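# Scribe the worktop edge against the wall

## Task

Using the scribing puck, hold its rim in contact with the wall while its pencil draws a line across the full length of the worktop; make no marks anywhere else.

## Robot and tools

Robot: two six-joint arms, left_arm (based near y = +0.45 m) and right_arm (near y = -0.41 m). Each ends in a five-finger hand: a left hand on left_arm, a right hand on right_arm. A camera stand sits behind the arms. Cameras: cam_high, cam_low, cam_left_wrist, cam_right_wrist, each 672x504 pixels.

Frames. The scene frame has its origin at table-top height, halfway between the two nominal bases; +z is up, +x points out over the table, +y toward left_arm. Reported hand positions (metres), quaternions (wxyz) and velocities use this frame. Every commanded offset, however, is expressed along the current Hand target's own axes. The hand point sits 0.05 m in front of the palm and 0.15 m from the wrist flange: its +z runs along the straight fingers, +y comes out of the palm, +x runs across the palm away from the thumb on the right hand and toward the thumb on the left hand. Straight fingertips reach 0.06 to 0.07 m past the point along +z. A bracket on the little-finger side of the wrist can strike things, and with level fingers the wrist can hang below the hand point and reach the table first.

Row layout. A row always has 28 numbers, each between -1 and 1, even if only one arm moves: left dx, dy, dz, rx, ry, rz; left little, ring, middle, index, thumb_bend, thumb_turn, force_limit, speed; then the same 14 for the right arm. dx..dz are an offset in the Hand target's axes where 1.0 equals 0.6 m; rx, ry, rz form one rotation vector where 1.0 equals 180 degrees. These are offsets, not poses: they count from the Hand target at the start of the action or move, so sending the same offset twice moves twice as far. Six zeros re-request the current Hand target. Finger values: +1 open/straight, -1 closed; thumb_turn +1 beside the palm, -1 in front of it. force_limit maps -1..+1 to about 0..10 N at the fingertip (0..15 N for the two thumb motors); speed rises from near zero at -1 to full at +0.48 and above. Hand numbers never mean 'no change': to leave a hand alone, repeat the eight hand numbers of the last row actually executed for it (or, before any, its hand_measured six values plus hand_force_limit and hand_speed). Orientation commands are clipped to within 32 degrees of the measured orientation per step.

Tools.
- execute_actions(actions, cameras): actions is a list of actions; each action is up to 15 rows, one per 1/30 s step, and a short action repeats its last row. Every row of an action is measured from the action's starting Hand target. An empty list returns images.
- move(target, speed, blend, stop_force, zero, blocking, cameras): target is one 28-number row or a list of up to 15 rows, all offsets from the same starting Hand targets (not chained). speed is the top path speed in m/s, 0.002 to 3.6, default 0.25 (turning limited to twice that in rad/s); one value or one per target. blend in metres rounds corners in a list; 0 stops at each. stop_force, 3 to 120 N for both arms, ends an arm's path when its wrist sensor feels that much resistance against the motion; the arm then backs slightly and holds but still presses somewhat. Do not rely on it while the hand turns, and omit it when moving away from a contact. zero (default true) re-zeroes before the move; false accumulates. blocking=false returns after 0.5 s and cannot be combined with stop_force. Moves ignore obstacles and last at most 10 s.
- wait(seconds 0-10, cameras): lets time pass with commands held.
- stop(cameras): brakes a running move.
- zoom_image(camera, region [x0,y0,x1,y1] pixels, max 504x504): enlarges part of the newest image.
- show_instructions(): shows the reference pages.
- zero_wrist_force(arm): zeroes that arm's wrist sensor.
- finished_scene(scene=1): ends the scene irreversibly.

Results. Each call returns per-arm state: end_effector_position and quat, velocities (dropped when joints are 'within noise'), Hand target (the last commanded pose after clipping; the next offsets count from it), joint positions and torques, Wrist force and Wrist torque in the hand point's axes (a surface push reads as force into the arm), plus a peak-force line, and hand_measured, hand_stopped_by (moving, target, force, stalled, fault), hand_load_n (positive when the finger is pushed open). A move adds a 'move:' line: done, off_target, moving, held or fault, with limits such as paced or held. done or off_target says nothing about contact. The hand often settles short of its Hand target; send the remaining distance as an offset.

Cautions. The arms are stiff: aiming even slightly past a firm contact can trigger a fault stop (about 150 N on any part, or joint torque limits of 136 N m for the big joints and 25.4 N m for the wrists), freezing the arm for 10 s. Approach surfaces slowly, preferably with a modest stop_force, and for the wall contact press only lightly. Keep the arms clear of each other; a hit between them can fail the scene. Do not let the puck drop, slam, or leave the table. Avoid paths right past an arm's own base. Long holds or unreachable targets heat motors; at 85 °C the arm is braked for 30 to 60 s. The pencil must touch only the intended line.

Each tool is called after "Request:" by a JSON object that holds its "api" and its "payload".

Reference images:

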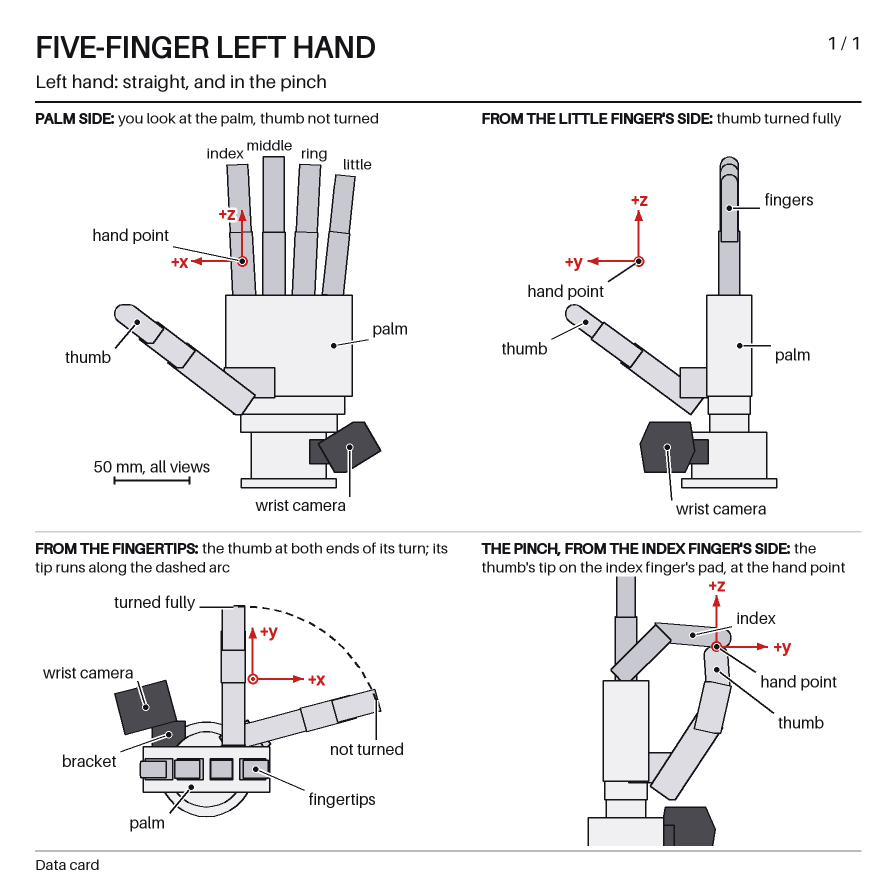

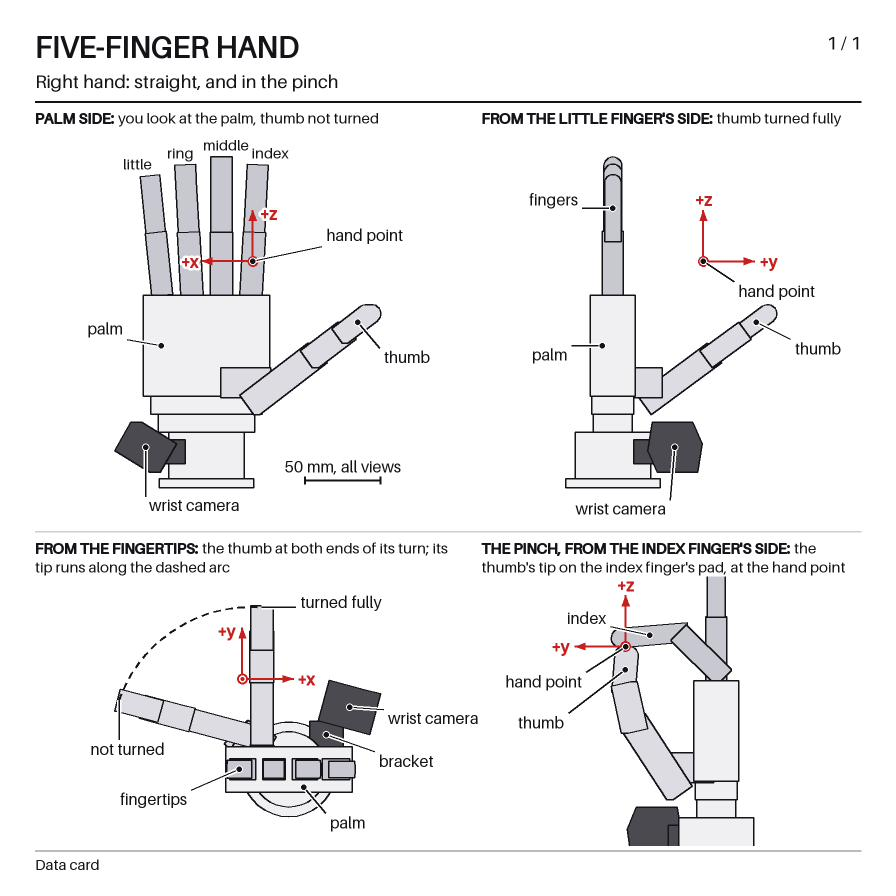

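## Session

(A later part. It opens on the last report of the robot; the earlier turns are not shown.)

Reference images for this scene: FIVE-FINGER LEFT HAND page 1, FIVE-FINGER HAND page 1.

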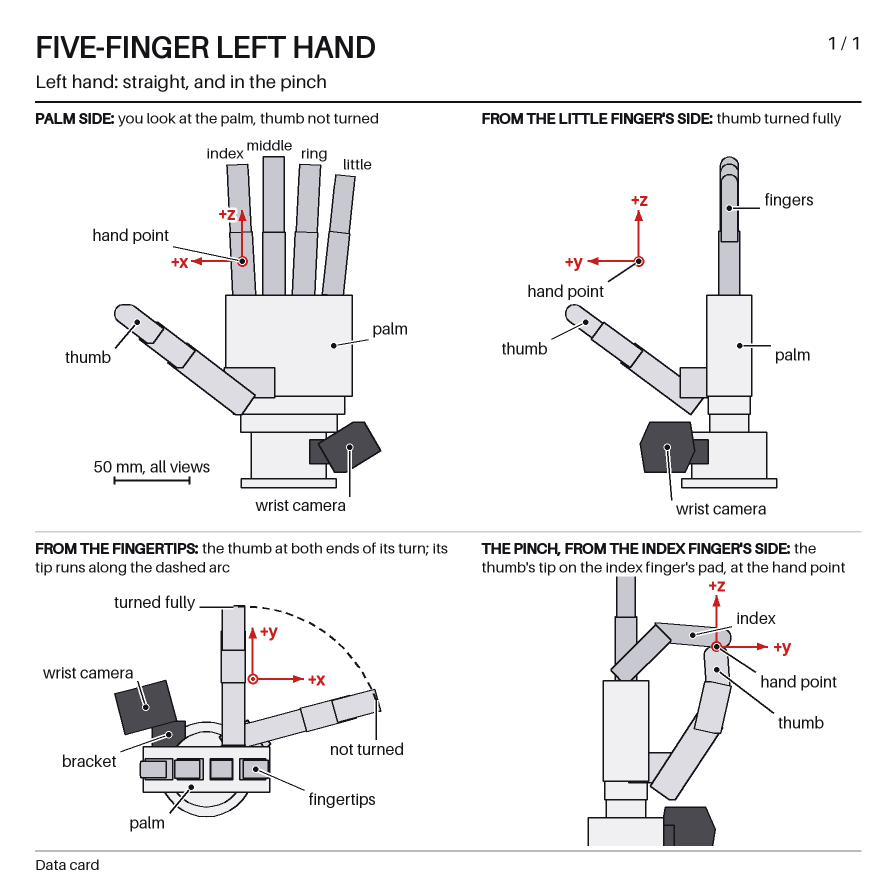

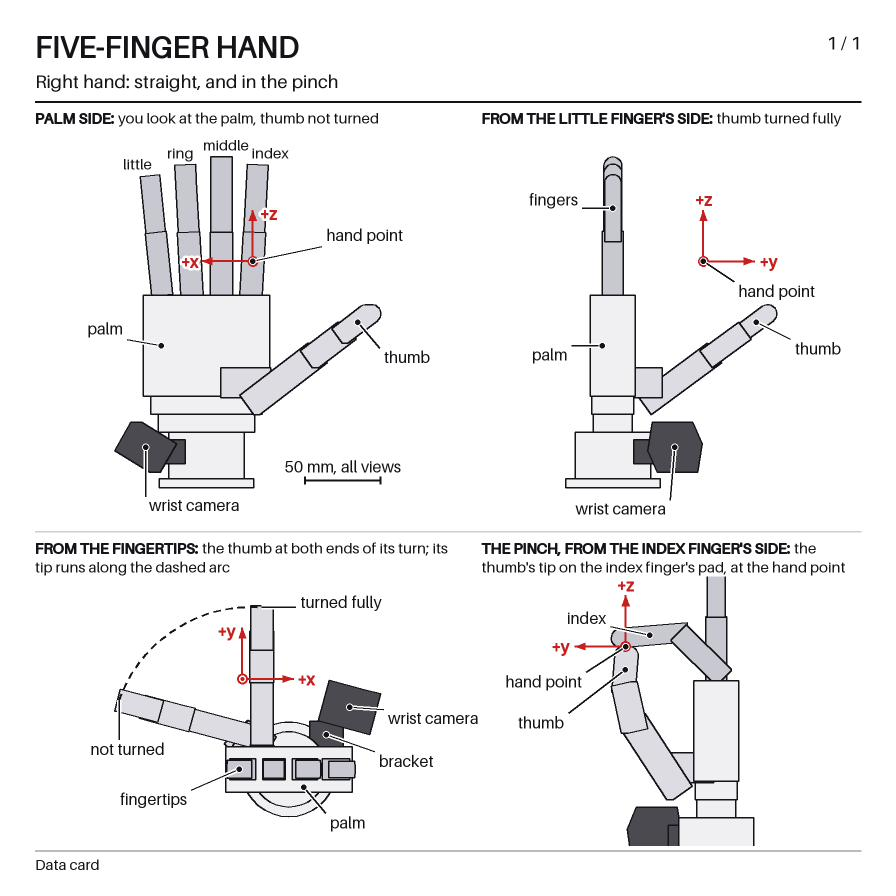

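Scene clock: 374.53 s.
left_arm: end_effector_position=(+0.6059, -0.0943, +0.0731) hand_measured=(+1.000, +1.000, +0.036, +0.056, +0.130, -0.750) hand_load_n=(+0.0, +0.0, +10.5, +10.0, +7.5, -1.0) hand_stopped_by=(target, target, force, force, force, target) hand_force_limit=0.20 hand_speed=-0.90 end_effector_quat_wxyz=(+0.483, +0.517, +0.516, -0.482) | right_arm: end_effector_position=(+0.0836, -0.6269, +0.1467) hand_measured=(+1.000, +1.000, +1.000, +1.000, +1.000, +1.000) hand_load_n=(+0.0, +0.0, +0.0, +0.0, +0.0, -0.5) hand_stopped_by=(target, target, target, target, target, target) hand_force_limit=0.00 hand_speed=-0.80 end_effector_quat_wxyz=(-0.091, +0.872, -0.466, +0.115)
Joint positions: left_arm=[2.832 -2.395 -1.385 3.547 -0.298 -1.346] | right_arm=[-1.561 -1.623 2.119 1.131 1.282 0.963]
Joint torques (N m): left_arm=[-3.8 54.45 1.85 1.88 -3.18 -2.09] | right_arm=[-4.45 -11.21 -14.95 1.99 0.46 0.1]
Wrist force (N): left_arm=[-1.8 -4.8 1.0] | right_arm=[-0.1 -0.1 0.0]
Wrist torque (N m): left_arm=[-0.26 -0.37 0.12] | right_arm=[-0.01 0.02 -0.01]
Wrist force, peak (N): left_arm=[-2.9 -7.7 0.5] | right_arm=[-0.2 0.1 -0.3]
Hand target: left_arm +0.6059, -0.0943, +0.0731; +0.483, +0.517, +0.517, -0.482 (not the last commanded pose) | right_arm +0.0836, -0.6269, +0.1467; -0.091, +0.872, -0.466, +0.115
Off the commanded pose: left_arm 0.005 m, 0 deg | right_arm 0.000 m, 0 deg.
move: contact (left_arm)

Request:
{"api": "move", "payload": {"target": [0.0025, -0.0020, -0.0333, 0, 0, 0, 1, 1, -0.4, -0.4, -0.2, -0.75, 0.2, -0.9, 0, 0, 0, 0, 0, 0, 1, 1, 1, 1, 1, 1, 0, -0.8], "speed": 0.03, "cameras": ["cam_high"]}}

Request:
{"api": "zoom_image", "payload": {"camera": "cam_high", "region": [390, 265, 470, 325]}}

Request:
{"api": "zoom_image", "payload": {"camera": "cam_high", "region": [330, 265, 410, 325]}}

Scene clock: 381.27 s.
left_arm: end_effector_position=(+0.6047, -0.0745, +0.0729) hand_measured=(+1.000, +1.000, +0.036, +0.056, +0.130, -0.750) hand_load_n=(+0.0, +0.0, +11.5, +11.0, +8.5, -1.5) hand_stopped_by=(target, target, force, force, force, target) hand_force_limit=0.20 hand_speed=-0.90 end_effector_quat_wxyz=(+0.483, +0.517, +0.517, -0.482) | right_arm: end_effector_position=(+0.0836, -0.6269, +0.1467) hand_measured=(+1.000, +1.000, +1.000, +1.000, +1.000, +1.000) hand_load_n=(+0.0, +0.0, +0.0, +0.0, +0.0, +0.0) hand_stopped_by=(target, target, target, target, target, target) hand_force_limit=0.00 hand_speed=-0.80 end_effector_quat_wxyz=(-0.091, +0.872, -0.466, +0.115)
Joint positions: left_arm=[2.863 -2.38 -1.416 3.537 -0.267 -1.319] | right_arm=[-1.561 -1.623 2.119 1.131 1.282 0.963]
Joint torques (N m): left_arm=[11.22 52.73 0.34 -2 0.41 2.19] | right_arm=[-4.61 -13.26 -13.57 2.09 0.11 0.04]
Wrist force (N): left_arm=[-3.1 -7.9 3.1] | right_arm=[0.0 0.1 0.0]
Wrist torque (N m): left_arm=[-0.31 -0.39 0.17] | right_arm=[0.02 0.00 0.01]
Wrist force, peak (N): left_arm=[-3.9 -8.1 3.0] | right_arm=[-0.2 -0.3 -0.2]
Hand target: left_arm +0.6047, -0.0743, +0.0729; +0.483, +0.517, +0.517, -0.482 | right_arm +0.0836, -0.6269, +0.1467; -0.091, +0.872, -0.466, +0.115
Off the commanded pose: left_arm 0.000 m, 0 deg | right_arm 0.000 m, 0 deg.
move: done
Images, in order (width x height): cam_high 672x504.

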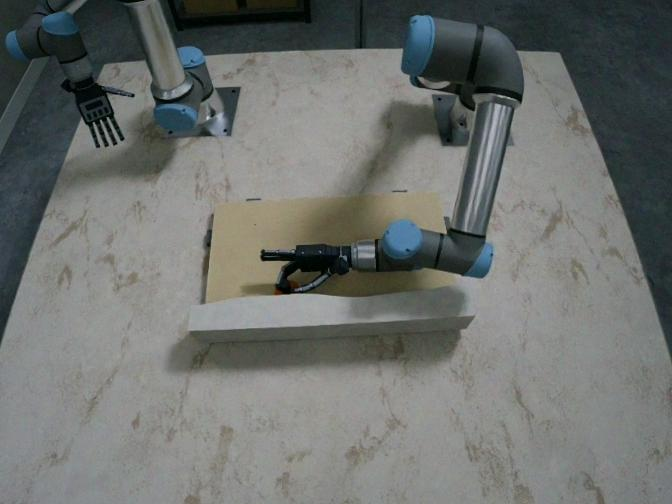

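Scaled by 6.300.

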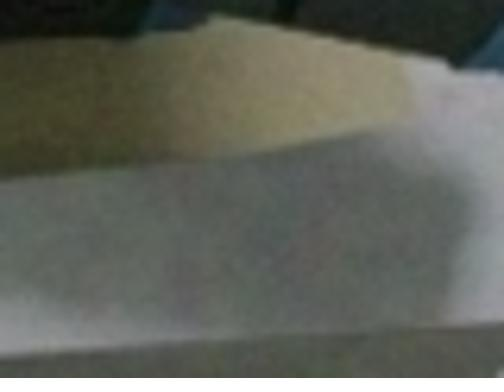

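Scaled by 6.300.

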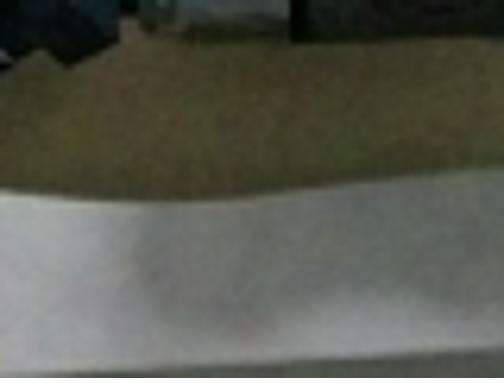

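Request:
{"api": "move", "payload": {"target": [[0.0025, -0.0012, -0.0333, 0, 0, 0, 1, 1, -0.4, -0.4, -0.2, -0.75, 0.2, -0.9, 0, 0, 0, 0, 0, 0, 1, 1, 1, 1, 1, 1, 0, -0.8], [0.0050, -0.0007, -0.0665, 0, 0, 0, 1, 1, -0.4, -0.4, -0.2, -0.75, 0.2, -0.9, 0, 0, 0, 0, 0, 0, 1, 1, 1, 1, 1, 1, 0, -0.8]], "speed": 0.03, "blend": [0.005, 0]}}

Scene clock: 392.57 s.
left_arm: end_effector_position=(+0.6041, -0.0343, +0.0726) hand_measured=(+1.000, +1.000, +0.036, +0.056, +0.130, -0.750) hand_load_n=(+0.0, +0.0, +10.0, +15.0, +9.5, -5.5) hand_stopped_by=(target, target, force, force, force, target) hand_force_limit=0.20 hand_speed=-0.90 end_effector_quat_wxyz=(+0.483, +0.517, +0.517, -0.482) | right_arm: end_effector_position=(+0.0836, -0.6269, +0.1467) hand_measured=(+1.000, +1.000, +1.000, +1.000, +1.000, +1.000) hand_load_n=(+0.0, +0.0, +0.0, +0.0, +0.0, +0.0) hand_stopped_by=(target, target, target, target, target, target) hand_force_limit=0.00 hand_speed=-0.80 end_effector_quat_wxyz=(-0.091, +0.872, -0.466, +0.115)
Joint positions: left_arm=[2.93 -2.364 -1.456 3.48 -0.204 -1.235] | right_arm=[-1.561 -1.623 2.119 1.131 1.282 0.963]
Joint torques (N m): left_arm=[11.37 35.32 26.27 -1.98 -0.08 2.08] | right_arm=[-4.51 -12.22 -14.17 1.98 0.23 0.09]
Wrist force (N): left_arm=[-3.0 -9.3 3.0] | right_arm=[0.0 0.0 0.0]
Wrist torque (N m): left_arm=[-0.35 -0.39 0.18] | right_arm=[0.01 0.01 0.00]
Wrist force, peak (N): left_arm=[-6.4 -13.2 4.1] | right_arm=[-0.1 -0.1 -0.4]
Hand target: left_arm +0.6042, -0.0343, +0.0726; +0.483, +0.517, +0.517, -0.482 | right_arm +0.0836, -0.6269, +0.1467; -0.091, +0.872, -0.466, +0.115
Off the commanded pose: left_arm 0.000 m, 0 deg | right_arm 0.000 m, 0 deg.
move: done

Request:
{"api": "move", "payload": {"target": [[0.0025, 0.0005, -0.0333, 0, 0, 0, 1, 1, -0.4, -0.4, -0.2, -0.75, 0.2, -0.9, 0, 0, 0, 0, 0, 0, 1, 1, 1, 1, 1, 1, 0, -0.8], [0.0050, 0.0028, -0.0665, 0, 0, 0, 1, 1, -0.4, -0.4, -0.2, -0.75, 0.2, -0.9, 0, 0, 0, 0, 0, 0, 1, 1, 1, 1, 1, 1, 0, -0.8]], "speed": 0.03, "blend": [0.005, 0]}}

Scene clock: 397.30 s.
left_arm: end_effector_position=(+0.6058, +0.0057, +0.0723) hand_measured=(+1.000, +1.000, +0.036, +0.056, +0.130, -0.750) hand_load_n=(+0.0, +0.0, +9.5, +13.5, +9.5, -6.0) hand_stopped_by=(target, target, force, force, force, target) hand_force_limit=0.20 hand_speed=-0.90 end_effector_quat_wxyz=(+0.484, +0.517, +0.516, -0.482) | right_arm: end_effector_position=(+0.0836, -0.6269, +0.1467) hand_measured=(+1.000, +1.000, +1.000, +1.000, +1.000, +1.000) hand_load_n=(+0.0, +0.0, -0.5, +0.0, +0.0, -0.5) hand_stopped_by=(target, target, target, target, target, target) hand_force_limit=0.00 hand_speed=-0.80 end_effector_quat_wxyz=(-0.091, +0.872, -0.466, +0.115)
Joint positions: left_arm=[3 -2.377 -1.455 3.327 -0.14 -1.068] | right_arm=[-1.561 -1.623 2.119 1.131 1.282 0.963]
Joint torques (N m): left_arm=[8.77 37.15 26.36 -2.41 1.4 2.12] | right_arm=[-4.68 -13.32 -14.26 2.16 0.27 0.02]
Wrist force (N): left_arm=[-1.7 -5.2 1.4] | right_arm=[-0.1 0.0 -0.3]
Wrist torque (N m): left_arm=[-0.26 -0.34 0.14] | right_arm=[0.03 0.02 -0.01]
Wrist force, peak (N): left_arm=[-4.4 -11.8 3.5] | right_arm=[-0.3 0.1 -0.2]
Hand target: left_arm +0.6058, +0.0057, +0.0723; +0.483, +0.517, +0.517, -0.482 | right_arm +0.0836, -0.6269, +0.1467; -0.091, +0.872, -0.466, +0.115
Off the commanded pose: left_arm 0.000 m, 0 deg | right_arm 0.000 m, 0 deg.
move: done

Request:
{"api": "move", "payload": {"target": [[0.0027, 0.0035, -0.0332, 0, 0, 0, 1, 1, -0.4, -0.4, -0.2, -0.75, 0.2, -0.9, 0, 0, 0, 0, 0, 0, 1, 1, 1, 1, 1, 1, 0, -0.8], [0.0053, 0.0062, -0.0665, 0, 0, 0, 1, 1, -0.4, -0.4, -0.2, -0.75, 0.2, -0.9, 0, 0, 0, 0, 0, 0, 1, 1, 1, 1, 1, 1, 0, -0.8]], "speed": 0.03, "blend": [0.005, 0]}}

Scene clock: 402.50 s.
left_arm: end_effector_position=(+0.6095, +0.0456, +0.0719) hand_measured=(+1.000, +1.000, +0.036, +0.056, +0.130, -0.750) hand_load_n=(+0.0, +0.0, +9.5, +11.5, +10.5, -7.0) hand_stopped_by=(target, target, force, force, force, target) hand_force_limit=0.20 hand_speed=-0.90 end_effector_quat_wxyz=(+0.486, +0.515, +0.517, -0.482) | right_arm: end_effector_position=(+0.0836, -0.6269, +0.1467) hand_measured=(+1.000, +1.000, +1.000, +1.000, +1.000, +1.000) hand_load_n=(+0.0, +0.0, +0.0, +0.0, +0.0, +0.0) hand_stopped_by=(target, target, target, target, target, target) hand_force_limit=0.00 hand_speed=-0.80 end_effector_quat_wxyz=(-0.091, +0.872, -0.466, +0.115)
Joint positions: left_arm=[3.072 -2.443 -1.397 2.982 -0.085 -0.713] | right_arm=[-1.561 -1.623 2.119 1.131 1.282 0.963]
Joint torques (N m): left_arm=[7.01 37.32 24.12 -3.63 2.45 1.93] | right_arm=[-5.86 -12.58 -13.41 1.92 0.33 0.19]
Wrist force (N): left_arm=[-1.7 0.6 1.0] | right_arm=[-0.1 -0.1 -0.2]
Wrist torque (N m): left_arm=[-0.06 -0.30 0.11] | right_arm=[-0.01 0.02 -0.01]
Wrist force, peak (N): left_arm=[-2.0 -5.4 1.4] | right_arm=[-0.5 0.1 -0.1]
Hand target: left_arm +0.6095, +0.0457, +0.0719; +0.483, +0.517, +0.517, -0.482 | right_arm +0.0836, -0.6269, +0.1467; -0.091, +0.872, -0.466, +0.115
Off the commanded pose: left_arm 0.000 m, 0 deg | right_arm 0.000 m, 0 deg.
move: done

Request:
{"api": "move", "payload": {"target": [[-0.0249, -0.01, -0.0017, 0, 0, 0, 1, 1, -0.4, -0.4, -0.2, -0.75, 0.2, -0.9, 0, 0, 0, 0, 0, 0, 1, 1, 1, 1, 1, 1, 0, -0.8], [-0.0285, -0.036, 0.0491, -0.2494, 0, -0.0175, 1, 1, -0.4, -0.4, -0.2, -0.75, 0.2, -0.9, 0, 0, 0, 0, 0, 0, 1, 1, 1, 1, 1, 1, 0, -0.8]], "speed": [0.05, 0.2], "cameras": ["cam_high", "cam_low", "cam_left_wrist"]}}

Request:
{"api": "zoom_image", "payload": {"camera": "cam_high", "region": [200, 240, 380, 320]}}

Request:
{"api": "zoom_image", "payload": {"camera": "cam_low", "region": [300, 180, 480, 310]}}

Scene clock: 433.43 s.
left_arm: end_effector_position=(+0.5879, +0.0152, +0.0869) hand_measured=(+1.000, +1.000, +0.036, +0.056, +0.130, -0.750) hand_load_n=(+0.0, +0.0, +7.0, +13.5, +10.5, -3.5) hand_stopped_by=(target, target, force, force, force, target) hand_force_limit=0.20 hand_speed=-0.90 end_effector_quat_wxyz=(+0.631, +0.279, +0.675, -0.261) | right_arm: end_effector_position=(+0.0836, -0.6269, +0.1467) hand_measured=(+1.000, +1.000, +1.000, +1.000, +1.000, +1.000) hand_load_n=(+0.0, +0.0, +0.0, +0.0, +0.0, +0.0) hand_stopped_by=(target, target, target, target, target, target) hand_force_limit=0.00 hand_speed=-0.80 end_effector_quat_wxyz=(-0.091, +0.872, -0.466, +0.115)
Joint positions: left_arm=[2.708 -2.087 -1.918 3.933 -1.2 -1.545] | right_arm=[-1.561 -1.623 2.119 1.131 1.282 0.963]
Joint torques (N m): left_arm=[-5.68 29.28 27.22 -0.42 -2.28 -2.13] | right_arm=[-5.35 -12.42 -13.73 1.92 0.18 0.09]
Wrist force (N): left_arm=[3.2 0.6 0.3] | right_arm=[-0.1 0.3 -0.2]
Wrist torque (N m): left_arm=[-0.05 -0.33 0.20] | right_arm=[0.05 0.02 0.00]
Wrist force, peak (N): left_arm=[3.6 0.7 0.4] | right_arm=[-0.5 0.0 0.1]
Hand target: left_arm +0.5879, +0.0152, +0.0869; +0.631, +0.279, +0.675, -0.261 | right_arm +0.0836, -0.6269, +0.1467; -0.091, +0.872, -0.466, +0.115
Off the commanded pose: left_arm 0.000 m, 0 deg | right_arm 0.000 m, 0 deg.
move: done
camera_calibration:
cam_left_wrist: T_world_to_cam=[[-0.677682, -0.673525, -0.295147, 0.436362], [-0.245385, 0.585485, -0.772653, 0.193183], [0.693205, -0.451188, -0.562046, -0.238747], [0, 0, 0, 1]] pos_world=[0.50862, 0.073075, 0.143867]
Images, in order (width x height): cam_high 672x504, cam_low 672x504, cam_left_wrist 672x504.

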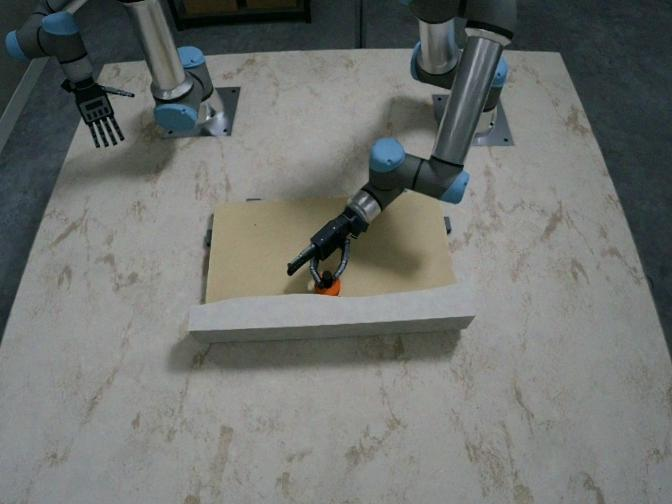

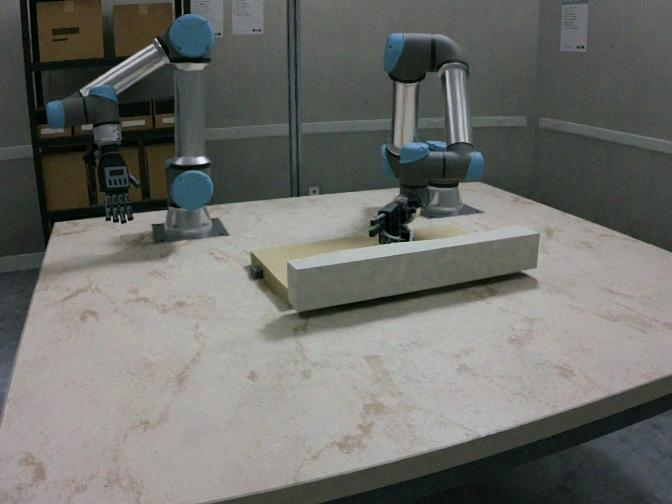

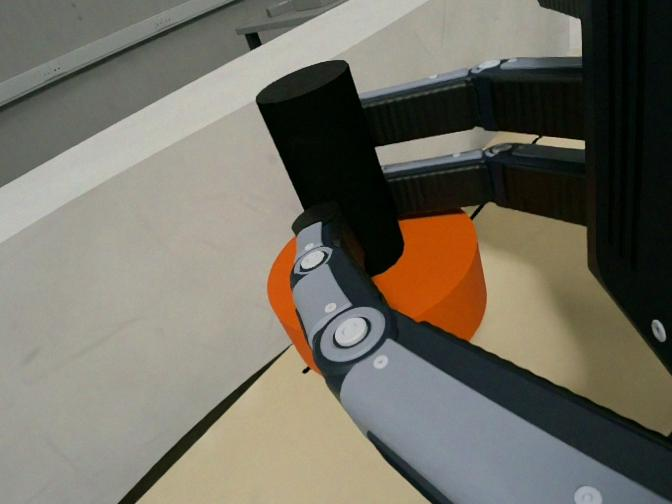

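Scaled by 2.800.

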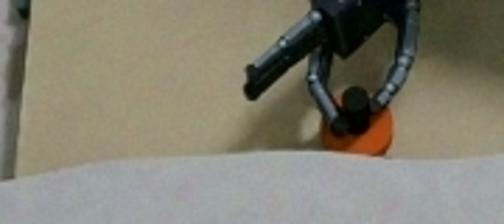

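Scaled by 2.800.

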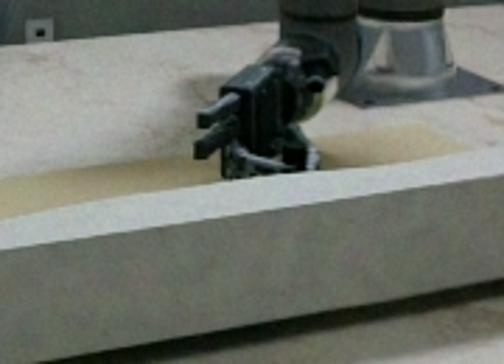

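Request:
{"api": "zoom_image", "payload": {"camera": "cam_left_wrist", "region": [250, 330, 400, 450]}}

Request:
{"api": "zoom_image", "payload": {"camera": "cam_left_wrist", "region": [440, 110, 600, 240]}}

Scaled by 3.360.

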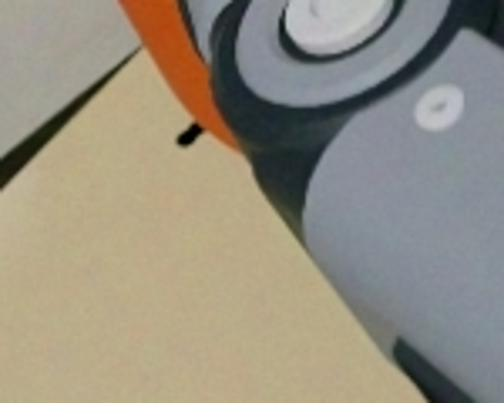

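Scaled by 3.150.

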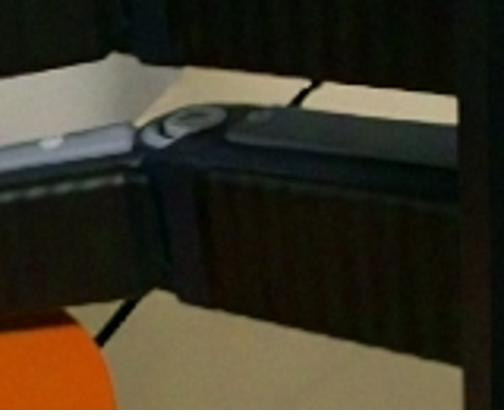

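Request:
{"api": "move", "payload": {"target": [0.0142, -0.0118, 0.0127, 0, 0, 0, 1, 1, -0.4, -0.4, -0.2, -0.75, 0.2, -0.9, 0, 0, 0, 0, 0, 0, 1, 1, 1, 1, 1, 1, 0, -0.8], "speed": 0.05}}

Request:
{"api": "move", "payload": {"target": [-0.0016, 0.0235, 0.0235, 0, 0, 0, 1, 1, -0.4, -0.4, -0.2, -0.75, 0.2, -0.9, 0, 0, 0, 0, 0, 0, 1, 1, 1, 1, 1, 1, 0, -0.8], "speed": 0.012, "stop_force": 5, "cameras": ["cam_left_wrist"]}}

Scene clock: 447.30 s.
left_arm: end_effector_position=(+0.5879, +0.0053, +0.0780) hand_measured=(+1.000, +1.000, +0.036, +0.056, +0.130, -0.750) hand_load_n=(+0.0, +0.0, +7.5, +13.5, +10.5, -3.5) hand_stopped_by=(target, target, force, force, force, target) hand_force_limit=0.20 hand_speed=-0.90 end_effector_quat_wxyz=(+0.631, +0.279, +0.675, -0.261) | right_arm: end_effector_position=(+0.0836, -0.6269, +0.1467) hand_measured=(+1.000, +1.000, +1.000, +1.000, +1.000, +1.000) hand_load_n=(+0.0, +0.0, +0.0, +0.0, +0.0, +0.0) hand_stopped_by=(target, target, target, target, target, target) hand_force_limit=0.00 hand_speed=-0.80 end_effector_quat_wxyz=(-0.091, +0.872, -0.466, +0.115)
Joint positions: left_arm=[2.688 -2.115 -1.902 3.945 -1.22 -1.547] | right_arm=[-1.561 -1.623 2.119 1.131 1.282 0.963]
Joint torques (N m): left_arm=[-6.65 30.33 28.04 3.65 -2.56 -2.11] | right_arm=[-6.02 -12.02 -14.19 1.82 0.26 0.07]
Wrist force (N): left_arm=[3.4 0.5 0.4] | right_arm=[0.1 0.0 -0.2]
Wrist torque (N m): left_arm=[-0.07 -0.35 0.21] | right_arm=[0.01 0.00 0.01]
Wrist force, peak (N): left_arm=[3.6 0.9 0.5] | right_arm=[-0.4 0.0 0.1]
Hand target: left_arm +0.5879, +0.0052, +0.0779; +0.631, +0.279, +0.675, -0.261 | right_arm +0.0836, -0.6269, +0.1467; -0.091, +0.872, -0.466, +0.115
Off the commanded pose: left_arm 0.000 m, 0 deg | right_arm 0.000 m, 0 deg.
move: done

Scene clock: 449.57 s.
left_arm: end_effector_position=(+0.6008, +0.0052, +0.0779) hand_measured=(+1.000, +1.000, +0.036, +0.056, +0.130, -0.750) hand_load_n=(+0.0, +0.0, +7.5, +12.5, +10.5, -3.5) hand_stopped_by=(target, target, force, force, force, target) hand_force_limit=0.20 hand_speed=-0.90 end_effector_quat_wxyz=(+0.631, +0.279, +0.675, -0.261) | right_arm: end_effector_position=(+0.0836, -0.6269, +0.1467) hand_measured=(+1.000, +1.000, +1.000, +1.000, +1.000, +1.000) hand_load_n=(+0.0, +0.0, +0.0, +0.0, +0.0, +0.0) hand_stopped_by=(target, target, target, target, target, target) hand_force_limit=0.00 hand_speed=-0.80 end_effector_quat_wxyz=(-0.091, +0.872, -0.466, +0.115)
Joint positions: left_arm=[2.699 -2.131 -1.871 3.93 -1.209 -1.546] | right_arm=[-1.561 -1.623 2.119 1.131 1.282 0.963]
Joint torques (N m): left_arm=[-5.84 47.92 1.75 3.91 -2.51 0.33] | right_arm=[-5.61 -12.89 -13.27 1.9 0.35 0.16]
Wrist force (N): left_arm=[3.3 0.1 -0.9] | right_arm=[-0.2 0.0 -0.1]
Wrist torque (N m): left_arm=[-0.05 -0.32 0.06] | right_arm=[0.01 0.03 -0.01]
Wrist force, peak (N): left_arm=[2.7 -3.4 -4.1] | right_arm=[-0.3 0.0 -0.1]
Hand target: left_arm +0.6008, +0.0052, +0.0779; +0.631, +0.279, +0.675, -0.261 (not the last commanded pose) | right_arm +0.0836, -0.6269, +0.1467; -0.091, +0.872, -0.466, +0.115
Off the commanded pose: left_arm 0.007 m, 0 deg | right_arm 0.000 m, 0 deg.
move: contact (left_arm)
camera_calibration:
cam_left_wrist: T_world_to_cam=[[-0.677618, -0.673595, -0.295132, 0.435682], [-0.245472, 0.585466, -0.77264, 0.195294], [0.693236, -0.451108, -0.562072, -0.257278], [0, 0, 0, 1]] pos_world=[0.521519, 0.0630747, 0.134867]
Images, in order (width x height): cam_left_wrist 672x504.

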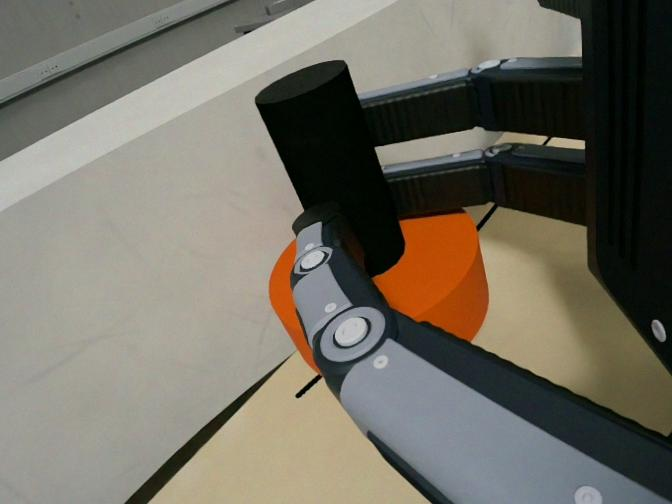

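Request:
{"api": "move", "payload": {"target": [0.0133, 0, 0.0009, 0, 0, 0, 1, 1, -0.4, -0.4, -0.2, -0.75, 0.2, -0.9, 0, 0, 0, 0, 0, 0, 1, 1, 1, 1, 1, 1, 0, -0.8], "speed": 0.01, "stop_force": 4}}

Scene clock: 453.73 s.
left_arm: end_effector_position=(+0.6008, +0.0052, +0.0730) hand_measured=(+1.000, +1.000, +0.036, +0.056, +0.130, -0.750) hand_load_n=(+0.0, +0.0, +9.5, +10.5, +10.0, -5.5) hand_stopped_by=(target, target, force, force, force, target) hand_force_limit=0.20 hand_speed=-0.90 end_effector_quat_wxyz=(+0.631, +0.279, +0.675, -0.261) | right_arm: end_effector_position=(+0.0836, -0.6269, +0.1467) hand_measured=(+1.000, +1.000, +1.000, +1.000, +1.000, +1.000) hand_load_n=(+0.0, +0.0, +0.0, +0.0, +0.0, +0.0) hand_stopped_by=(target, target, target, target, target, target) hand_force_limit=0.00 hand_speed=-0.80 end_effector_quat_wxyz=(-0.091, +0.872, -0.466, +0.115)
Joint positions: left_arm=[2.699 -2.141 -1.873 3.942 -1.209 -1.546] | right_arm=[-1.561 -1.623 2.119 1.131 1.282 0.963]
Joint torques (N m): left_arm=[0.05 46.5 26.9 -0.28 -2.43 -1.52] | right_arm=[-5.68 -11.68 -13.85 2 0.56 0.09]
Wrist force (N): left_arm=[1.3 -0.8 -1.8] | right_arm=[-0.1 0.0 -0.2]
Wrist torque (N m): left_arm=[-0.11 -0.28 0.12] | right_arm=[0.00 0.02 -0.01]
Wrist force, peak (N): left_arm=[-2.1 -4.0 -2.1] | right_arm=[-0.3 -0.3 0.1]
Hand target: left_arm +0.6008, +0.0052, +0.0730; +0.631, +0.279, +0.675, -0.261 (not the last commanded pose) | right_arm +0.0836, -0.6269, +0.1467; -0.091, +0.872, -0.466, +0.115
Off the commanded pose: left_arm 0.003 m, 0 deg | right_arm 0.000 m, 0 deg.
move: contact (left_arm)

Request:
{"api": "move", "payload": {"target": [0.0019, 0.0267, -0.0204, 0, 0, 0, 1, 1, -0.4, -0.4, -0.2, -0.75, 0.2, -0.9, 0, 0, 0, 0, 0, 0, 1, 1, 1, 1, 1, 1, 0, -0.8], "speed": 0.03}}

Scene clock: 459.80 s.
left_arm: end_effector_position=(+0.6034, +0.0251, +0.0727) hand_measured=(+1.000, +1.000, +0.036, +0.056, +0.130, -0.750) hand_load_n=(+0.0, +0.0, +10.0, +10.5, +10.0, -7.0) hand_stopped_by=(target, target, force, force, force, target) hand_force_limit=0.20 hand_speed=-0.90 end_effector_quat_wxyz=(+0.631, +0.279, +0.675, -0.261) | right_arm: end_effector_position=(+0.0836, -0.6269, +0.1467) hand_measured=(+1.000, +1.000, +1.000, +1.000, +1.000, +1.000) hand_load_n=(+0.0, +0.0, +0.0, +0.0, +0.0, +0.0) hand_stopped_by=(target, target, target, target, target, target) hand_force_limit=0.00 hand_speed=-0.80 end_effector_quat_wxyz=(-0.091, +0.872, -0.466, +0.115)
Joint positions: left_arm=[2.741 -2.124 -1.905 3.956 -1.168 -1.543] | right_arm=[-1.561 -1.623 2.119 1.131 1.282 0.963]
Joint torques (N m): left_arm=[6.8 42.6 -0.65 2.96 1.1 2.23] | right_arm=[-6.3 -12.94 -13.08 1.9 0.24 0.14]
Wrist force (N): left_arm=[-1.7 -4.2 -1.7] | right_arm=[-0.2 0.1 -0.2]
Wrist torque (N m): left_arm=[-0.20 -0.31 0.15] | right_arm=[0.02 0.03 -0.01]
Wrist force, peak (N): left_arm=[-0.2 -4.9 -2.3] | right_arm=[-0.2 -0.3 0.0]
Hand target: left_arm +0.6034, +0.0252, +0.0727; +0.631, +0.279, +0.675, -0.261 | right_arm +0.0836, -0.6269, +0.1467; -0.091, +0.872, -0.466, +0.115
Off the commanded pose: left_arm 0.000 m, 0 deg | right_arm 0.000 m, 0 deg.
move: done

Request:
{"api": "move", "payload": {"target": [[0.0016, 0.0260, -0.0211, 0, 0, 0, 1, 1, -0.4, -0.4, -0.2, -0.75, 0.2, -0.9, 0, 0, 0, 0, 0, 0, 1, 1, 1, 1, 1, 1, 0, -0.8], [0.0032, 0.0508, -0.0433, 0, 0, 0, 1, 1, -0.4, -0.4, -0.2, -0.75, 0.2, -0.9, 0, 0, 0, 0, 0, 0, 1, 1, 1, 1, 1, 1, 0, -0.8]], "speed": 0.03, "blend": [0.005, 0]}}

Scene clock: 464.50 s.
left_arm: end_effector_position=(+0.6065, +0.0650, +0.0725) hand_measured=(+1.000, +1.000, +0.036, +0.056, +0.130, -0.750) hand_load_n=(+0.0, +0.0, +9.5, +11.0, +10.5, -6.0) hand_stopped_by=(target, target, force, force, force, target) hand_force_limit=0.20 hand_speed=-0.90 end_effector_quat_wxyz=(+0.631, +0.279, +0.675, -0.261) | right_arm: end_effector_position=(+0.0836, -0.6269, +0.1467) hand_measured=(+1.000, +1.000, +1.000, +1.000, +1.000, +1.000) hand_load_n=(+0.0, +0.0, +0.0, +0.0, +0.0, +0.0) hand_stopped_by=(target, target, target, target, target, target) hand_force_limit=0.00 hand_speed=-0.80 end_effector_quat_wxyz=(-0.091, +0.872, -0.466, +0.115)
Joint positions: left_arm=[2.826 -2.091 -1.969 3.984 -1.082 -1.535] | right_arm=[-1.561 -1.623 2.119 1.131 1.282 0.963]
Joint torques (N m): left_arm=[6.68 42.4 -0.22 2.78 2.2 1.94] | right_arm=[-6.85 -12.9 -14.07 2.02 0.4 0.22]
Wrist force (N): left_arm=[0.1 0.1 0.6] | right_arm=[-0.1 0.1 0.1]
Wrist torque (N m): left_arm=[-0.04 -0.34 0.10] | right_arm=[0.01 0.01 0.00]
Wrist force, peak (N): left_arm=[-1.5 -4.4 -1.9] | right_arm=[-0.5 -0.2 -0.2]
Hand target: left_arm +0.6065, +0.0652, +0.0725; +0.631, +0.279, +0.675, -0.261 | right_arm +0.0836, -0.6269, +0.1467; -0.091, +0.872, -0.466, +0.115
Off the commanded pose: left_arm 0.000 m, 0 deg | right_arm 0.000 m, 0 deg.
move: done

Request:
{"api": "move", "payload": {"target": [-0.0008, 0.0118, 0.0118, 0, 0, 0, 1, 1, -0.4, -0.4, -0.2, -0.75, 0.2, -0.9, 0, 0, 0, 0, 0, 0, 1, 1, 1, 1, 1, 1, 0, -0.8], "speed": 0.008, "stop_force": 5}}

Scene clock: 467.57 s.
left_arm: end_effector_position=(+0.6081, +0.0652, +0.0725) hand_measured=(+1.000, +1.000, +0.036, +0.056, +0.130, -0.750) hand_load_n=(+0.0, +0.0, +10.5, +10.0, +9.0, -7.0) hand_stopped_by=(target, target, force, force, force, target) hand_force_limit=0.20 hand_speed=-0.90 end_effector_quat_wxyz=(+0.631, +0.279, +0.675, -0.261) | right_arm: end_effector_position=(+0.0836, -0.6269, +0.1467) hand_measured=(+1.000, +1.000, +1.000, +1.000, +1.000, +1.000) hand_load_n=(+0.0, +0.0, +0.0, +0.0, +0.0, +0.0) hand_stopped_by=(target, target, target, target, target, target) hand_force_limit=0.00 hand_speed=-0.80 end_effector_quat_wxyz=(-0.091, +0.872, -0.466, +0.115)
Joint positions: left_arm=[2.828 -2.093 -1.965 3.982 -1.081 -1.535] | right_arm=[-1.561 -1.623 2.119 1.131 1.282 0.963]
Joint torques (N m): left_arm=[-5 41.84 -0.08 3.11 -2.91 1.08] | right_arm=[-6.48 -11.94 -12.8 1.74 0.47 0.32]
Wrist force (N): left_arm=[0.0 -2.9 -2.1] | right_arm=[-0.1 -0.2 -0.1]
Wrist torque (N m): left_arm=[-0.13 -0.30 0.10] | right_arm=[-0.02 0.01 -0.01]
Wrist force, peak (N): left_arm=[-0.3 -5.7 -5.1] | right_arm=[-0.3 0.0 -0.3]
Hand target: left_arm +0.6081, +0.0652, +0.0725; +0.631, +0.279, +0.675, -0.261 (not the last commanded pose) | right_arm +0.0836, -0.6269, +0.1467; -0.091, +0.872, -0.466, +0.115
Off the commanded pose: left_arm 0.008 m, 0 deg | right_arm 0.000 m, 0 deg.
move: contact (left_arm)

Request:
{"api": "move", "payload": {"target": [[-0.0015, -0.0254, 0.0217, 0, 0, 0, 1, 1, -0.4, -0.4, -0.2, -0.75, 0.2, -0.9, 0, 0, 0, 0, 0, 0, 1, 1, 1, 1, 1, 1, 0, -0.8], [-0.0026, -0.0455, 0.0369, 0, 0, 0, 1, 1, -0.4, -0.4, -0.2, -0.75, 0.2, -0.9, 0, 0, 0, 0, 0, 0, 1, 1, 1, 1, 1, 1, 0, -0.8]], "speed": 0.04, "blend": [0.004, 0]}}

Scene clock: 475.17 s.
left_arm: end_effector_position=(+0.6045, +0.0303, +0.0726) hand_measured=(+1.000, +1.000, +0.036, +0.056, +0.130, -0.750) hand_load_n=(+0.0, +0.0, +10.5, +8.5, +7.5, -7.5) hand_stopped_by=(target, target, force, force, force, target) hand_force_limit=0.20 hand_speed=-0.90 end_effector_quat_wxyz=(+0.631, +0.279, +0.675, -0.261) | right_arm: end_effector_position=(+0.0836, -0.6269, +0.1467) hand_measured=(+1.000, +1.000, +1.000, +1.000, +1.000, +1.000) hand_load_n=(+0.5, +0.0, +0.0, +0.0, -0.5, +0.0) hand_stopped_by=(target, target, target, target, target, target) hand_force_limit=0.00 hand_speed=-0.80 end_effector_quat_wxyz=(-0.091, +0.872, -0.466, +0.115)
Joint positions: left_arm=[2.752 -2.121 -1.912 3.96 -1.156 -1.542] | right_arm=[-1.561 -1.623 2.119 1.131 1.282 0.963]
Joint torques (N m): left_arm=[-5.36 26.34 26.41 -0.64 -2.47 -2.38] | right_arm=[-7.31 -12.34 -13.77 1.93 0.44 0.39]
Wrist force (N): left_arm=[-0.5 -2.2 -6.4] | right_arm=[0.0 0.0 0.0]
Wrist torque (N m): left_arm=[-0.23 -0.33 0.26] | right_arm=[0.00 0.00 0.00]
Wrist force, peak (N): left_arm=[-0.5 -2.2 -6.4] | right_arm=[-0.4 0.2 0.0]
Hand target: left_arm +0.6045, +0.0302, +0.0726; +0.631, +0.279, +0.675, -0.261 | right_arm +0.0836, -0.6269, +0.1467; -0.091, +0.872, -0.466, +0.115
Off the commanded pose: left_arm 0.000 m, 0 deg | right_arm 0.000 m, 0 deg.
move: done

Request:
{"api": "move", "payload": {"target": [[0.0010, 0.0202, -0.0152, 0, 0, 0, 1, 1, -0.4, -0.4, -0.2, -0.75, 0.2, -0.9, 0, 0, 0, 0, 0, 0, 1, 1, 1, 1, 1, 1, 0, -0.8], [0.0026, 0.0458, -0.0366, 0, 0, 0, 1, 1, -0.4, -0.4, -0.2, -0.75, 0.2, -0.9, 0, 0, 0, 0, 0, 0, 1, 1, 1, 1, 1, 1, 0, -0.8], [0.0035, 0.0580, -0.0480, 0, 0, 0, 1, 1, -0.4, -0.4, -0.2, -0.75, 0.2, -0.9, 0, 0, 0, 0, 0, 0, 1, 1, 1, 1, 1, 1, 0, -0.8]], "speed": 0.03, "blend": [0.004, 0.004, 0]}}

Scene clock: 480.77 s.
left_arm: end_effector_position=(+0.6087, +0.0751, +0.0724) hand_measured=(+1.000, +1.000, +0.036, +0.056, +0.130, -0.750) hand_load_n=(+0.0, +0.0, +11.5, +10.5, +9.5, -8.0) hand_stopped_by=(target, target, force, force, force, target) hand_force_limit=0.20 hand_speed=-0.90 end_effector_quat_wxyz=(+0.631, +0.279, +0.675, -0.261) | right_arm: end_effector_position=(+0.0836, -0.6269, +0.1467) hand_measured=(+1.000, +1.000, +1.000, +1.000, +1.000, +1.000) hand_load_n=(+0.0, +0.0, +0.0, +0.0, +0.0, +0.0) hand_stopped_by=(target, target, target, target, target, target) hand_force_limit=0.00 hand_speed=-0.80 end_effector_quat_wxyz=(-0.091, +0.872, -0.466, +0.115)
Joint positions: left_arm=[2.849 -2.086 -1.98 3.988 -1.059 -1.533] | right_arm=[-1.561 -1.623 2.119 1.131 1.282 0.963]
Joint torques (N m): left_arm=[9.8 39.91 0.77 2.59 1.05 2.1] | right_arm=[-6.93 -12.64 -13.33 1.87 0.46 0.29]
Wrist force (N): left_arm=[-2.1 -5.8 -2.0] | right_arm=[-0.2 -0.1 -0.1]
Wrist torque (N m): left_arm=[-0.20 -0.32 0.14] | right_arm=[-0.01 0.03 -0.02]
Wrist force, peak (N): left_arm=[-3.5 -7.4 -4.9] | right_arm=[-0.3 -0.2 -0.3]
Hand target: left_arm +0.6087, +0.0752, +0.0724; +0.631, +0.279, +0.675, -0.261 | right_arm +0.0836, -0.6269, +0.1467; -0.091, +0.872, -0.466, +0.115
Off the commanded pose: left_arm 0.000 m, 0 deg | right_arm 0.000 m, 0 deg.
move: done

Request:
{"api": "move", "payload": {"target": [[0.0017, 0.0236, -0.0235, 0, 0, 0, 1, 1, -0.4, -0.4, -0.2, -0.75, 0.2, -0.9, 0, 0, 0, 0, 0, 0, 1, 1, 1, 1, 1, 1, 0, -0.8], [0.0026, 0.0348, -0.0358, 0, 0, 0, 1, 1, -0.4, -0.4, -0.2, -0.75, 0.2, -0.9, 0, 0, 0, 0, 0, 0, 1, 1, 1, 1, 1, 1, 0, -0.8]], "speed": 0.03, "blend": [0.005, 0]}}

Scene clock: 491.30 s.
left_arm: end_effector_position=(+0.6082, +0.1051, +0.0723) hand_measured=(+1.000, +1.000, +0.036, +0.056, +0.130, -0.750) hand_load_n=(+0.0, +0.0, +13.5, +8.5, +10.0, -8.0) hand_stopped_by=(target, target, force, force, force, target) hand_force_limit=0.20 hand_speed=-0.90 end_effector_quat_wxyz=(+0.631, +0.279, +0.675, -0.261) | right_arm: end_effector_position=(+0.0836, -0.6269, +0.1467) hand_measured=(+1.000, +1.000, +1.000, +1.000, +1.000, +1.000) hand_load_n=(+0.0, +0.0, +0.0, +0.0, +0.0, +0.0) hand_stopped_by=(target, target, target, target, target, target) hand_force_limit=0.00 hand_speed=-0.80 end_effector_quat_wxyz=(-0.091, +0.872, -0.466, +0.115)
Joint positions: left_arm=[2.917 -2.061 -2.027 4.007 -0.992 -1.527] | right_arm=[-1.561 -1.623 2.119 1.131 1.282 0.963]
Joint torques (N m): left_arm=[9.39 37.26 -0.66 1.85 0.38 1.73] | right_arm=[-7.52 -12.02 -13.15 1.92 0.35 0.14]
Wrist force (N): left_arm=[-4.4 -7.9 -1.1] | right_arm=[-0.3 0.0 -0.1]
Wrist torque (N m): left_arm=[-0.27 -0.29 0.18] | right_arm=[0.00 0.05 -0.02]
Wrist force, peak (N): left_arm=[-5.3 -7.5 -1.2] | right_arm=[0.0 -0.1 -0.4]
Hand target: left_arm +0.6082, +0.1052, +0.0723; +0.631, +0.279, +0.675, -0.261 | right_arm +0.0836, -0.6269, +0.1467; -0.091, +0.872, -0.466, +0.115
Off the commanded pose: left_arm 0.000 m, 0 deg | right_arm 0.000 m, 0 deg.
move: done

Request:
{"api": "move", "payload": {"target": [[0.0016, 0.0203, -0.0268, 0, 0, 0, 1, 1, -0.4, -0.4, -0.2, -0.75, 0.2, -0.9, 0, 0, 0, 0, 0, 0, 1, 1, 1, 1, 1, 1, 0, -0.8], [0.0034, 0.0410, -0.0532, 0, 0, 0, 1, 1, -0.4, -0.4, -0.2, -0.75, 0.2, -0.9, 0, 0, 0, 0, 0, 0, 1, 1, 1, 1, 1, 1, 0, -0.8]], "speed": 0.03, "blend": [0.005, 0]}}

Scene clock: 497.03 s.
left_arm: end_effector_position=(+0.6029, +0.1451, +0.0724) hand_measured=(+1.000, +1.000, +0.036, +0.056, +0.130, -0.750) hand_load_n=(+0.0, +0.0, +13.5, +8.5, +10.0, -8.0) hand_stopped_by=(target, target, force, force, force, target) hand_force_limit=0.20 hand_speed=-0.90 end_effector_quat_wxyz=(+0.631, +0.279, +0.675, -0.261) | right_arm: end_effector_position=(+0.0836, -0.6269, +0.1467) hand_measured=(+1.000, +1.000, +1.000, +1.000, +1.000, +1.000) hand_load_n=(+0.0, +0.0, +0.0, +0.0, +0.0, +0.0) hand_stopped_by=(target, target, target, target, target, target) hand_force_limit=0.00 hand_speed=-0.80 end_effector_quat_wxyz=(-0.091, +0.872, -0.466, +0.115)
Joint positions: left_arm=[3.012 -2.025 -2.093 4.032 -0.897 -1.517] | right_arm=[-1.561 -1.623 2.119 1.131 1.282 0.963]
Joint torques (N m): left_arm=[11.33 34.27 -1.24 1.76 0.29 1.89] | right_arm=[-7.06 -12.89 -13.72 1.85 0.5 0.05]
Wrist force (N): left_arm=[-5.3 -7.8 -1.4] | right_arm=[-0.1 0.1 -0.1]
Wrist torque (N m): left_arm=[-0.20 -0.31 0.18] | right_arm=[0.02 0.01 0.00]
Wrist force, peak (N): left_arm=[-6.2 -8.0 -1.3] | right_arm=[-0.4 0.0 -0.2]
Hand target: left_arm +0.6029, +0.1452, +0.0724; +0.631, +0.279, +0.675, -0.261 | right_arm +0.0836, -0.6269, +0.1467; -0.091, +0.872, -0.466, +0.115
Off the commanded pose: left_arm 0.000 m, 0 deg | right_arm 0.000 m, 0 deg.
move: done

Request:
{"api": "move", "payload": {"target": [[0.0014, 0.0205, -0.0266, 0, 0, 0, 1, 1, -0.4, -0.4, -0.2, -0.75, 0.2, -0.9, 0, 0, 0, 0, 0, 0, 1, 1, 1, 1, 1, 1, 0, -0.8], [0.0032, 0.0416, -0.0526, 0, 0, 0, 1, 1, -0.4, -0.4, -0.2, -0.75, 0.2, -0.9, 0, 0, 0, 0, 0, 0, 1, 1, 1, 1, 1, 1, 0, -0.8]], "speed": 0.03, "blend": [0.005, 0]}}

Scene clock: 501.50 s.
left_arm: end_effector_position=(+0.5982, +0.1851, +0.0725) hand_measured=(+1.000, +1.000, +0.036, +0.056, +0.130, -0.750) hand_load_n=(+0.0, +0.0, +11.5, +9.5, +10.5, -5.5) hand_stopped_by=(target, target, force, force, force, target) hand_force_limit=0.20 hand_speed=-0.90 end_effector_quat_wxyz=(+0.631, +0.279, +0.675, -0.261) | right_arm: end_effector_position=(+0.0836, -0.6269, +0.1467) hand_measured=(+1.000, +1.000, +1.000, +1.000, +1.000, +1.000) hand_load_n=(+0.0, +0.0, +0.0, +0.0, +0.0, +0.0) hand_stopped_by=(target, target, target, target, target, target) hand_force_limit=0.00 hand_speed=-0.80 end_effector_quat_wxyz=(-0.091, +0.872, -0.466, +0.115)
Joint positions: left_arm=[3.114 -1.995 -2.149 4.049 -0.795 -1.505] | right_arm=[-1.561 -1.623 2.119 1.131 1.282 0.963]
Joint torques (N m): left_arm=[5.87 36.16 -3.92 2.02 1.84 1.98] | right_arm=[-8.04 -12.39 -12.5 1.83 0.58 0.23]
Wrist force (N): left_arm=[-2.1 -0.9 0.4] | right_arm=[-0.1 0.1 -0.1]
Wrist torque (N m): left_arm=[-0.09 -0.28 0.15] | right_arm=[0.01 0.02 0.00]
Wrist force, peak (N): left_arm=[-6.0 -8.1 -1.1] | right_arm=[-0.1 0.0 -0.4]
Hand target: left_arm +0.5982, +0.1852, +0.0726; +0.631, +0.279, +0.675, -0.261 | right_arm +0.0836, -0.6269, +0.1467; -0.091, +0.872, -0.466, +0.115
Off the commanded pose: left_arm 0.000 m, 0 deg | right_arm 0.000 m, 0 deg.
move: done

Request:
{"api": "move", "payload": {"target": [[0.0016, 0.0223, -0.0248, 0, 0, 0, 1, 1, -0.4, -0.4, -0.2, -0.75, 0.2, -0.9, 0, 0, 0, 0, 0, 0, 1, 1, 1, 1, 1, 1, 0, -0.8], [0.0034, 0.0434, -0.0507, 0, 0, 0, 1, 1, -0.4, -0.4, -0.2, -0.75, 0.2, -0.9, 0, 0, 0, 0, 0, 0, 1, 1, 1, 1, 1, 1, 0, -0.8]], "speed": 0.03, "blend": [0.005, 0]}}

Scene clock: 506.13 s.
left_arm: end_effector_position=(+0.5950, +0.2251, +0.0725) hand_measured=(+1.000, +1.000, +0.036, +0.056, +0.130, -0.750) hand_load_n=(+0.0, +0.0, +12.0, +9.5, +10.0, -6.5) hand_stopped_by=(target, target, force, force, force, target) hand_force_limit=0.20 hand_speed=-0.90 end_effector_quat_wxyz=(+0.631, +0.279, +0.675, -0.261) | right_arm: end_effector_position=(+0.0836, -0.6269, +0.1467) hand_measured=(+1.000, +1.000, +1.000, +1.000, +1.000, +1.000) hand_load_n=(+0.0, +0.0, +0.0, +0.0, +0.0, +0.0) hand_stopped_by=(target, target, target, target, target, target) hand_force_limit=0.00 hand_speed=-0.80 end_effector_quat_wxyz=(-0.091, +0.872, -0.466, +0.115)
Joint positions: left_arm=[3.223 -1.973 -2.189 4.056 -0.687 -1.489] | right_arm=[-1.561 -1.623 2.119 1.131 1.282 0.963]
Joint torques (N m): left_arm=[10.6 33.94 -1.87 2.38 0.69 1.97] | right_arm=[-7.69 -13.58 -12.44 1.95 0.48 0.11]
Wrist force (N): left_arm=[-4.2 -7.4 -1.5] | right_arm=[-0.1 0.0 -0.3]
Wrist torque (N m): left_arm=[-0.24 -0.31 0.17] | right_arm=[0.01 0.03 -0.01]
Wrist force, peak (N): left_arm=[-4.0 -7.6 -1.5] | right_arm=[-0.3 0.0 0.3]
Hand target: left_arm +0.5950, +0.2252, +0.0725; +0.631, +0.279, +0.675, -0.261 | right_arm +0.0836, -0.6269, +0.1467; -0.091, +0.872, -0.466, +0.115
Off the commanded pose: left_arm 0.000 m, 0 deg | right_arm 0.000 m, 0 deg.
move: done

Request:
{"api": "move", "payload": {"target": [[0.0016, 0.0202, -0.0269, 0, 0, 0, 1, 1, -0.4, -0.4, -0.2, -0.75, 0.2, -0.9, 0, 0, 0, 0, 0, 0, 1, 1, 1, 1, 1, 1, 0, -0.8], [0.0035, 0.0399, -0.0543, 0, 0, 0, 1, 1, -0.4, -0.4, -0.2, -0.75, 0.2, -0.9, 0, 0, 0, 0, 0, 0, 1, 1, 1, 1, 1, 1, 0, -0.8]], "speed": 0.03, "blend": [0.005, 0], "cameras": ["cam_high", "cam_left_wrist"]}}

Scene clock: 512.50 s.
left_arm: end_effector_position=(+0.5888, +0.2651, +0.0726) hand_measured=(+1.000, +1.000, +0.036, +0.056, +0.130, -0.750) hand_load_n=(+0.0, +0.0, +9.5, +10.5, +10.0, -5.0) hand_stopped_by=(target, target, force, force, force, target) hand_force_limit=0.20 hand_speed=-0.90 end_effector_quat_wxyz=(+0.631, +0.279, +0.675, -0.261) | right_arm: end_effector_position=(+0.0836, -0.6269, +0.1467) hand_measured=(+1.000, +1.000, +1.000, +1.000, +1.000, +1.000) hand_load_n=(+0.0, +0.0, +0.0, +0.0, +0.0, +0.0) hand_stopped_by=(target, target, target, target, target, target) hand_force_limit=0.00 hand_speed=-0.80 end_effector_quat_wxyz=(-0.091, +0.872, -0.466, +0.115)
Joint positions: left_arm=[3.338 -1.953 -2.225 4.054 -0.573 -1.467] | right_arm=[-1.561 -1.623 2.119 1.131 1.282 0.963]
Joint torques (N m): left_arm=[9.63 33.83 -1.84 -1.52 0.72 1.91] | right_arm=[-7.21 -12.29 -13.34 1.91 0.73 0.28]
Wrist force (N): left_arm=[-2.9 -7.1 -1.4] | right_arm=[-0.2 -0.2 -0.2]
Wrist torque (N m): left_arm=[-0.25 -0.31 0.14] | right_arm=[-0.02 0.03 -0.02]
Wrist force, peak (N): left_arm=[-5.1 -9.5 -1.7] | right_arm=[-0.3 -0.3 -0.1]
Hand target: left_arm +0.5888, +0.2652, +0.0726; +0.631, +0.279, +0.675, -0.261 | right_arm +0.0836, -0.6269, +0.1467; -0.091, +0.872, -0.466, +0.115
Off the commanded pose: left_arm 0.000 m, 0 deg | right_arm 0.000 m, 0 deg.
move: done
camera_calibration:
cam_left_wrist: T_world_to_cam=[[-0.677602, -0.673634, -0.29508, 0.601051], [-0.245518, 0.585421, -0.77266, 0.0361314], [0.693236, -0.451108, -0.562072, -0.134695], [0, 0, 0, 1]] pos_world=[0.509519, 0.322974, 0.129567]
Images, in order (width x height): cam_high 672x504, cam_left_wrist 672x504.

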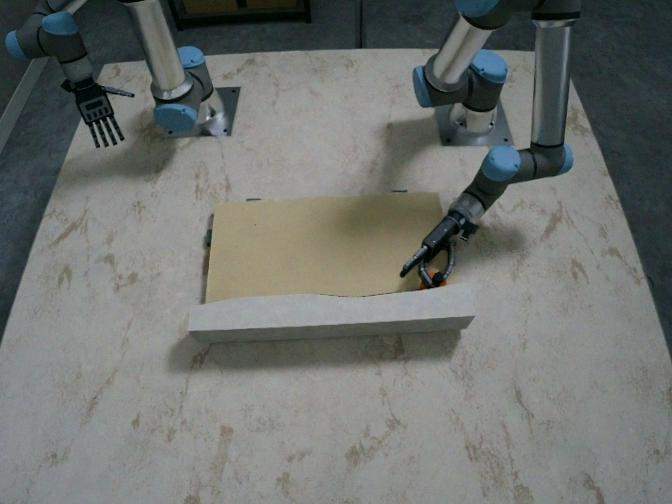

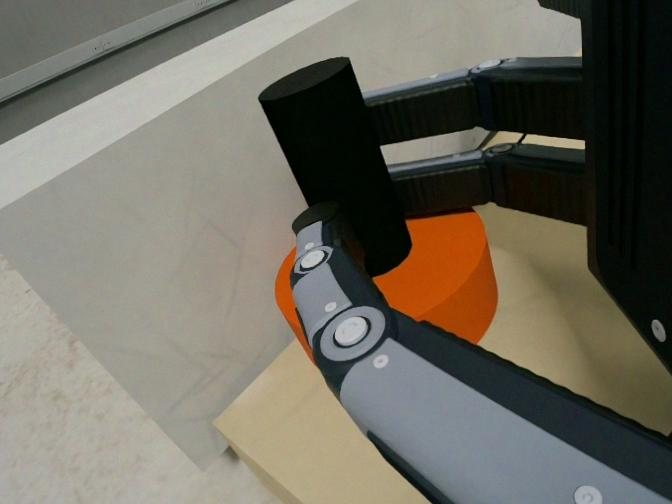

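Request:
{"api": "move", "payload": {"target": [[0.0017, 0.0185, -0.0286, 0, 0, 0, 1, 1, -0.4, -0.4, -0.2, -0.75, 0.2, -0.9, 0, 0, 0, 0, 0, 0, 1, 1, 1, 1, 1, 1, 0, -0.8], [0.0035, 0.0365, -0.0577, 0, 0, 0, 1, 1, -0.4, -0.4, -0.2, -0.75, 0.2, -0.9, 0, 0, 0, 0, 0, 0, 1, 1, 1, 1, 1, 1, 0, -0.8]], "speed": 0.03, "blend": [0.005, 0]}}

Scene clock: 519.77 s.
left_arm: end_effector_position=(+0.5798, +0.3051, +0.0729) hand_measured=(+1.000, +1.000, +0.036, +0.056, +0.130, -0.750) hand_load_n=(+0.0, +0.0, +7.5, +11.0, +11.0, -2.5) hand_stopped_by=(target, target, force, force, force, target) hand_force_limit=0.20 hand_speed=-0.90 end_effector_quat_wxyz=(+0.631, +0.279, +0.675, -0.261) | right_arm: end_effector_position=(+0.0836, -0.6269, +0.1467) hand_measured=(+1.000, +1.000, +1.000, +1.000, +1.000, +1.000) hand_load_n=(+0.0, +0.0, +0.0, +0.0, +0.0, +0.0) hand_stopped_by=(target, target, target, target, target, target) hand_force_limit=0.00 hand_speed=-0.80 end_effector_quat_wxyz=(-0.091, +0.872, -0.466, +0.115)
Joint positions: left_arm=[3.459 -1.937 -2.255 4.038 -0.453 -1.432] | right_arm=[-1.561 -1.623 2.119 1.131 1.282 0.963]
Joint torques (N m): left_arm=[8.51 34.14 -4.16 -1.84 2.14 2.26] | right_arm=[-7.72 -11.43 -13.67 1.68 0.52 0.16]
Wrist force (N): left_arm=[1.7 0.0 0.1] | right_arm=[0.1 -0.1 0.0]
Wrist torque (N m): left_arm=[-0.08 -0.36 0.11] | right_arm=[-0.02 -0.01 0.00]
Wrist force, peak (N): left_arm=[-2.8 -7.5 -1.0] | right_arm=[-0.3 -0.3 -0.2]
Hand target: left_arm +0.5798, +0.3052, +0.0729; +0.631, +0.279, +0.675, -0.261 | right_arm +0.0836, -0.6269, +0.1467; -0.091, +0.872, -0.466, +0.115
Off the commanded pose: left_arm 0.000 m, 0 deg | right_arm 0.000 m, 0 deg.
move: done


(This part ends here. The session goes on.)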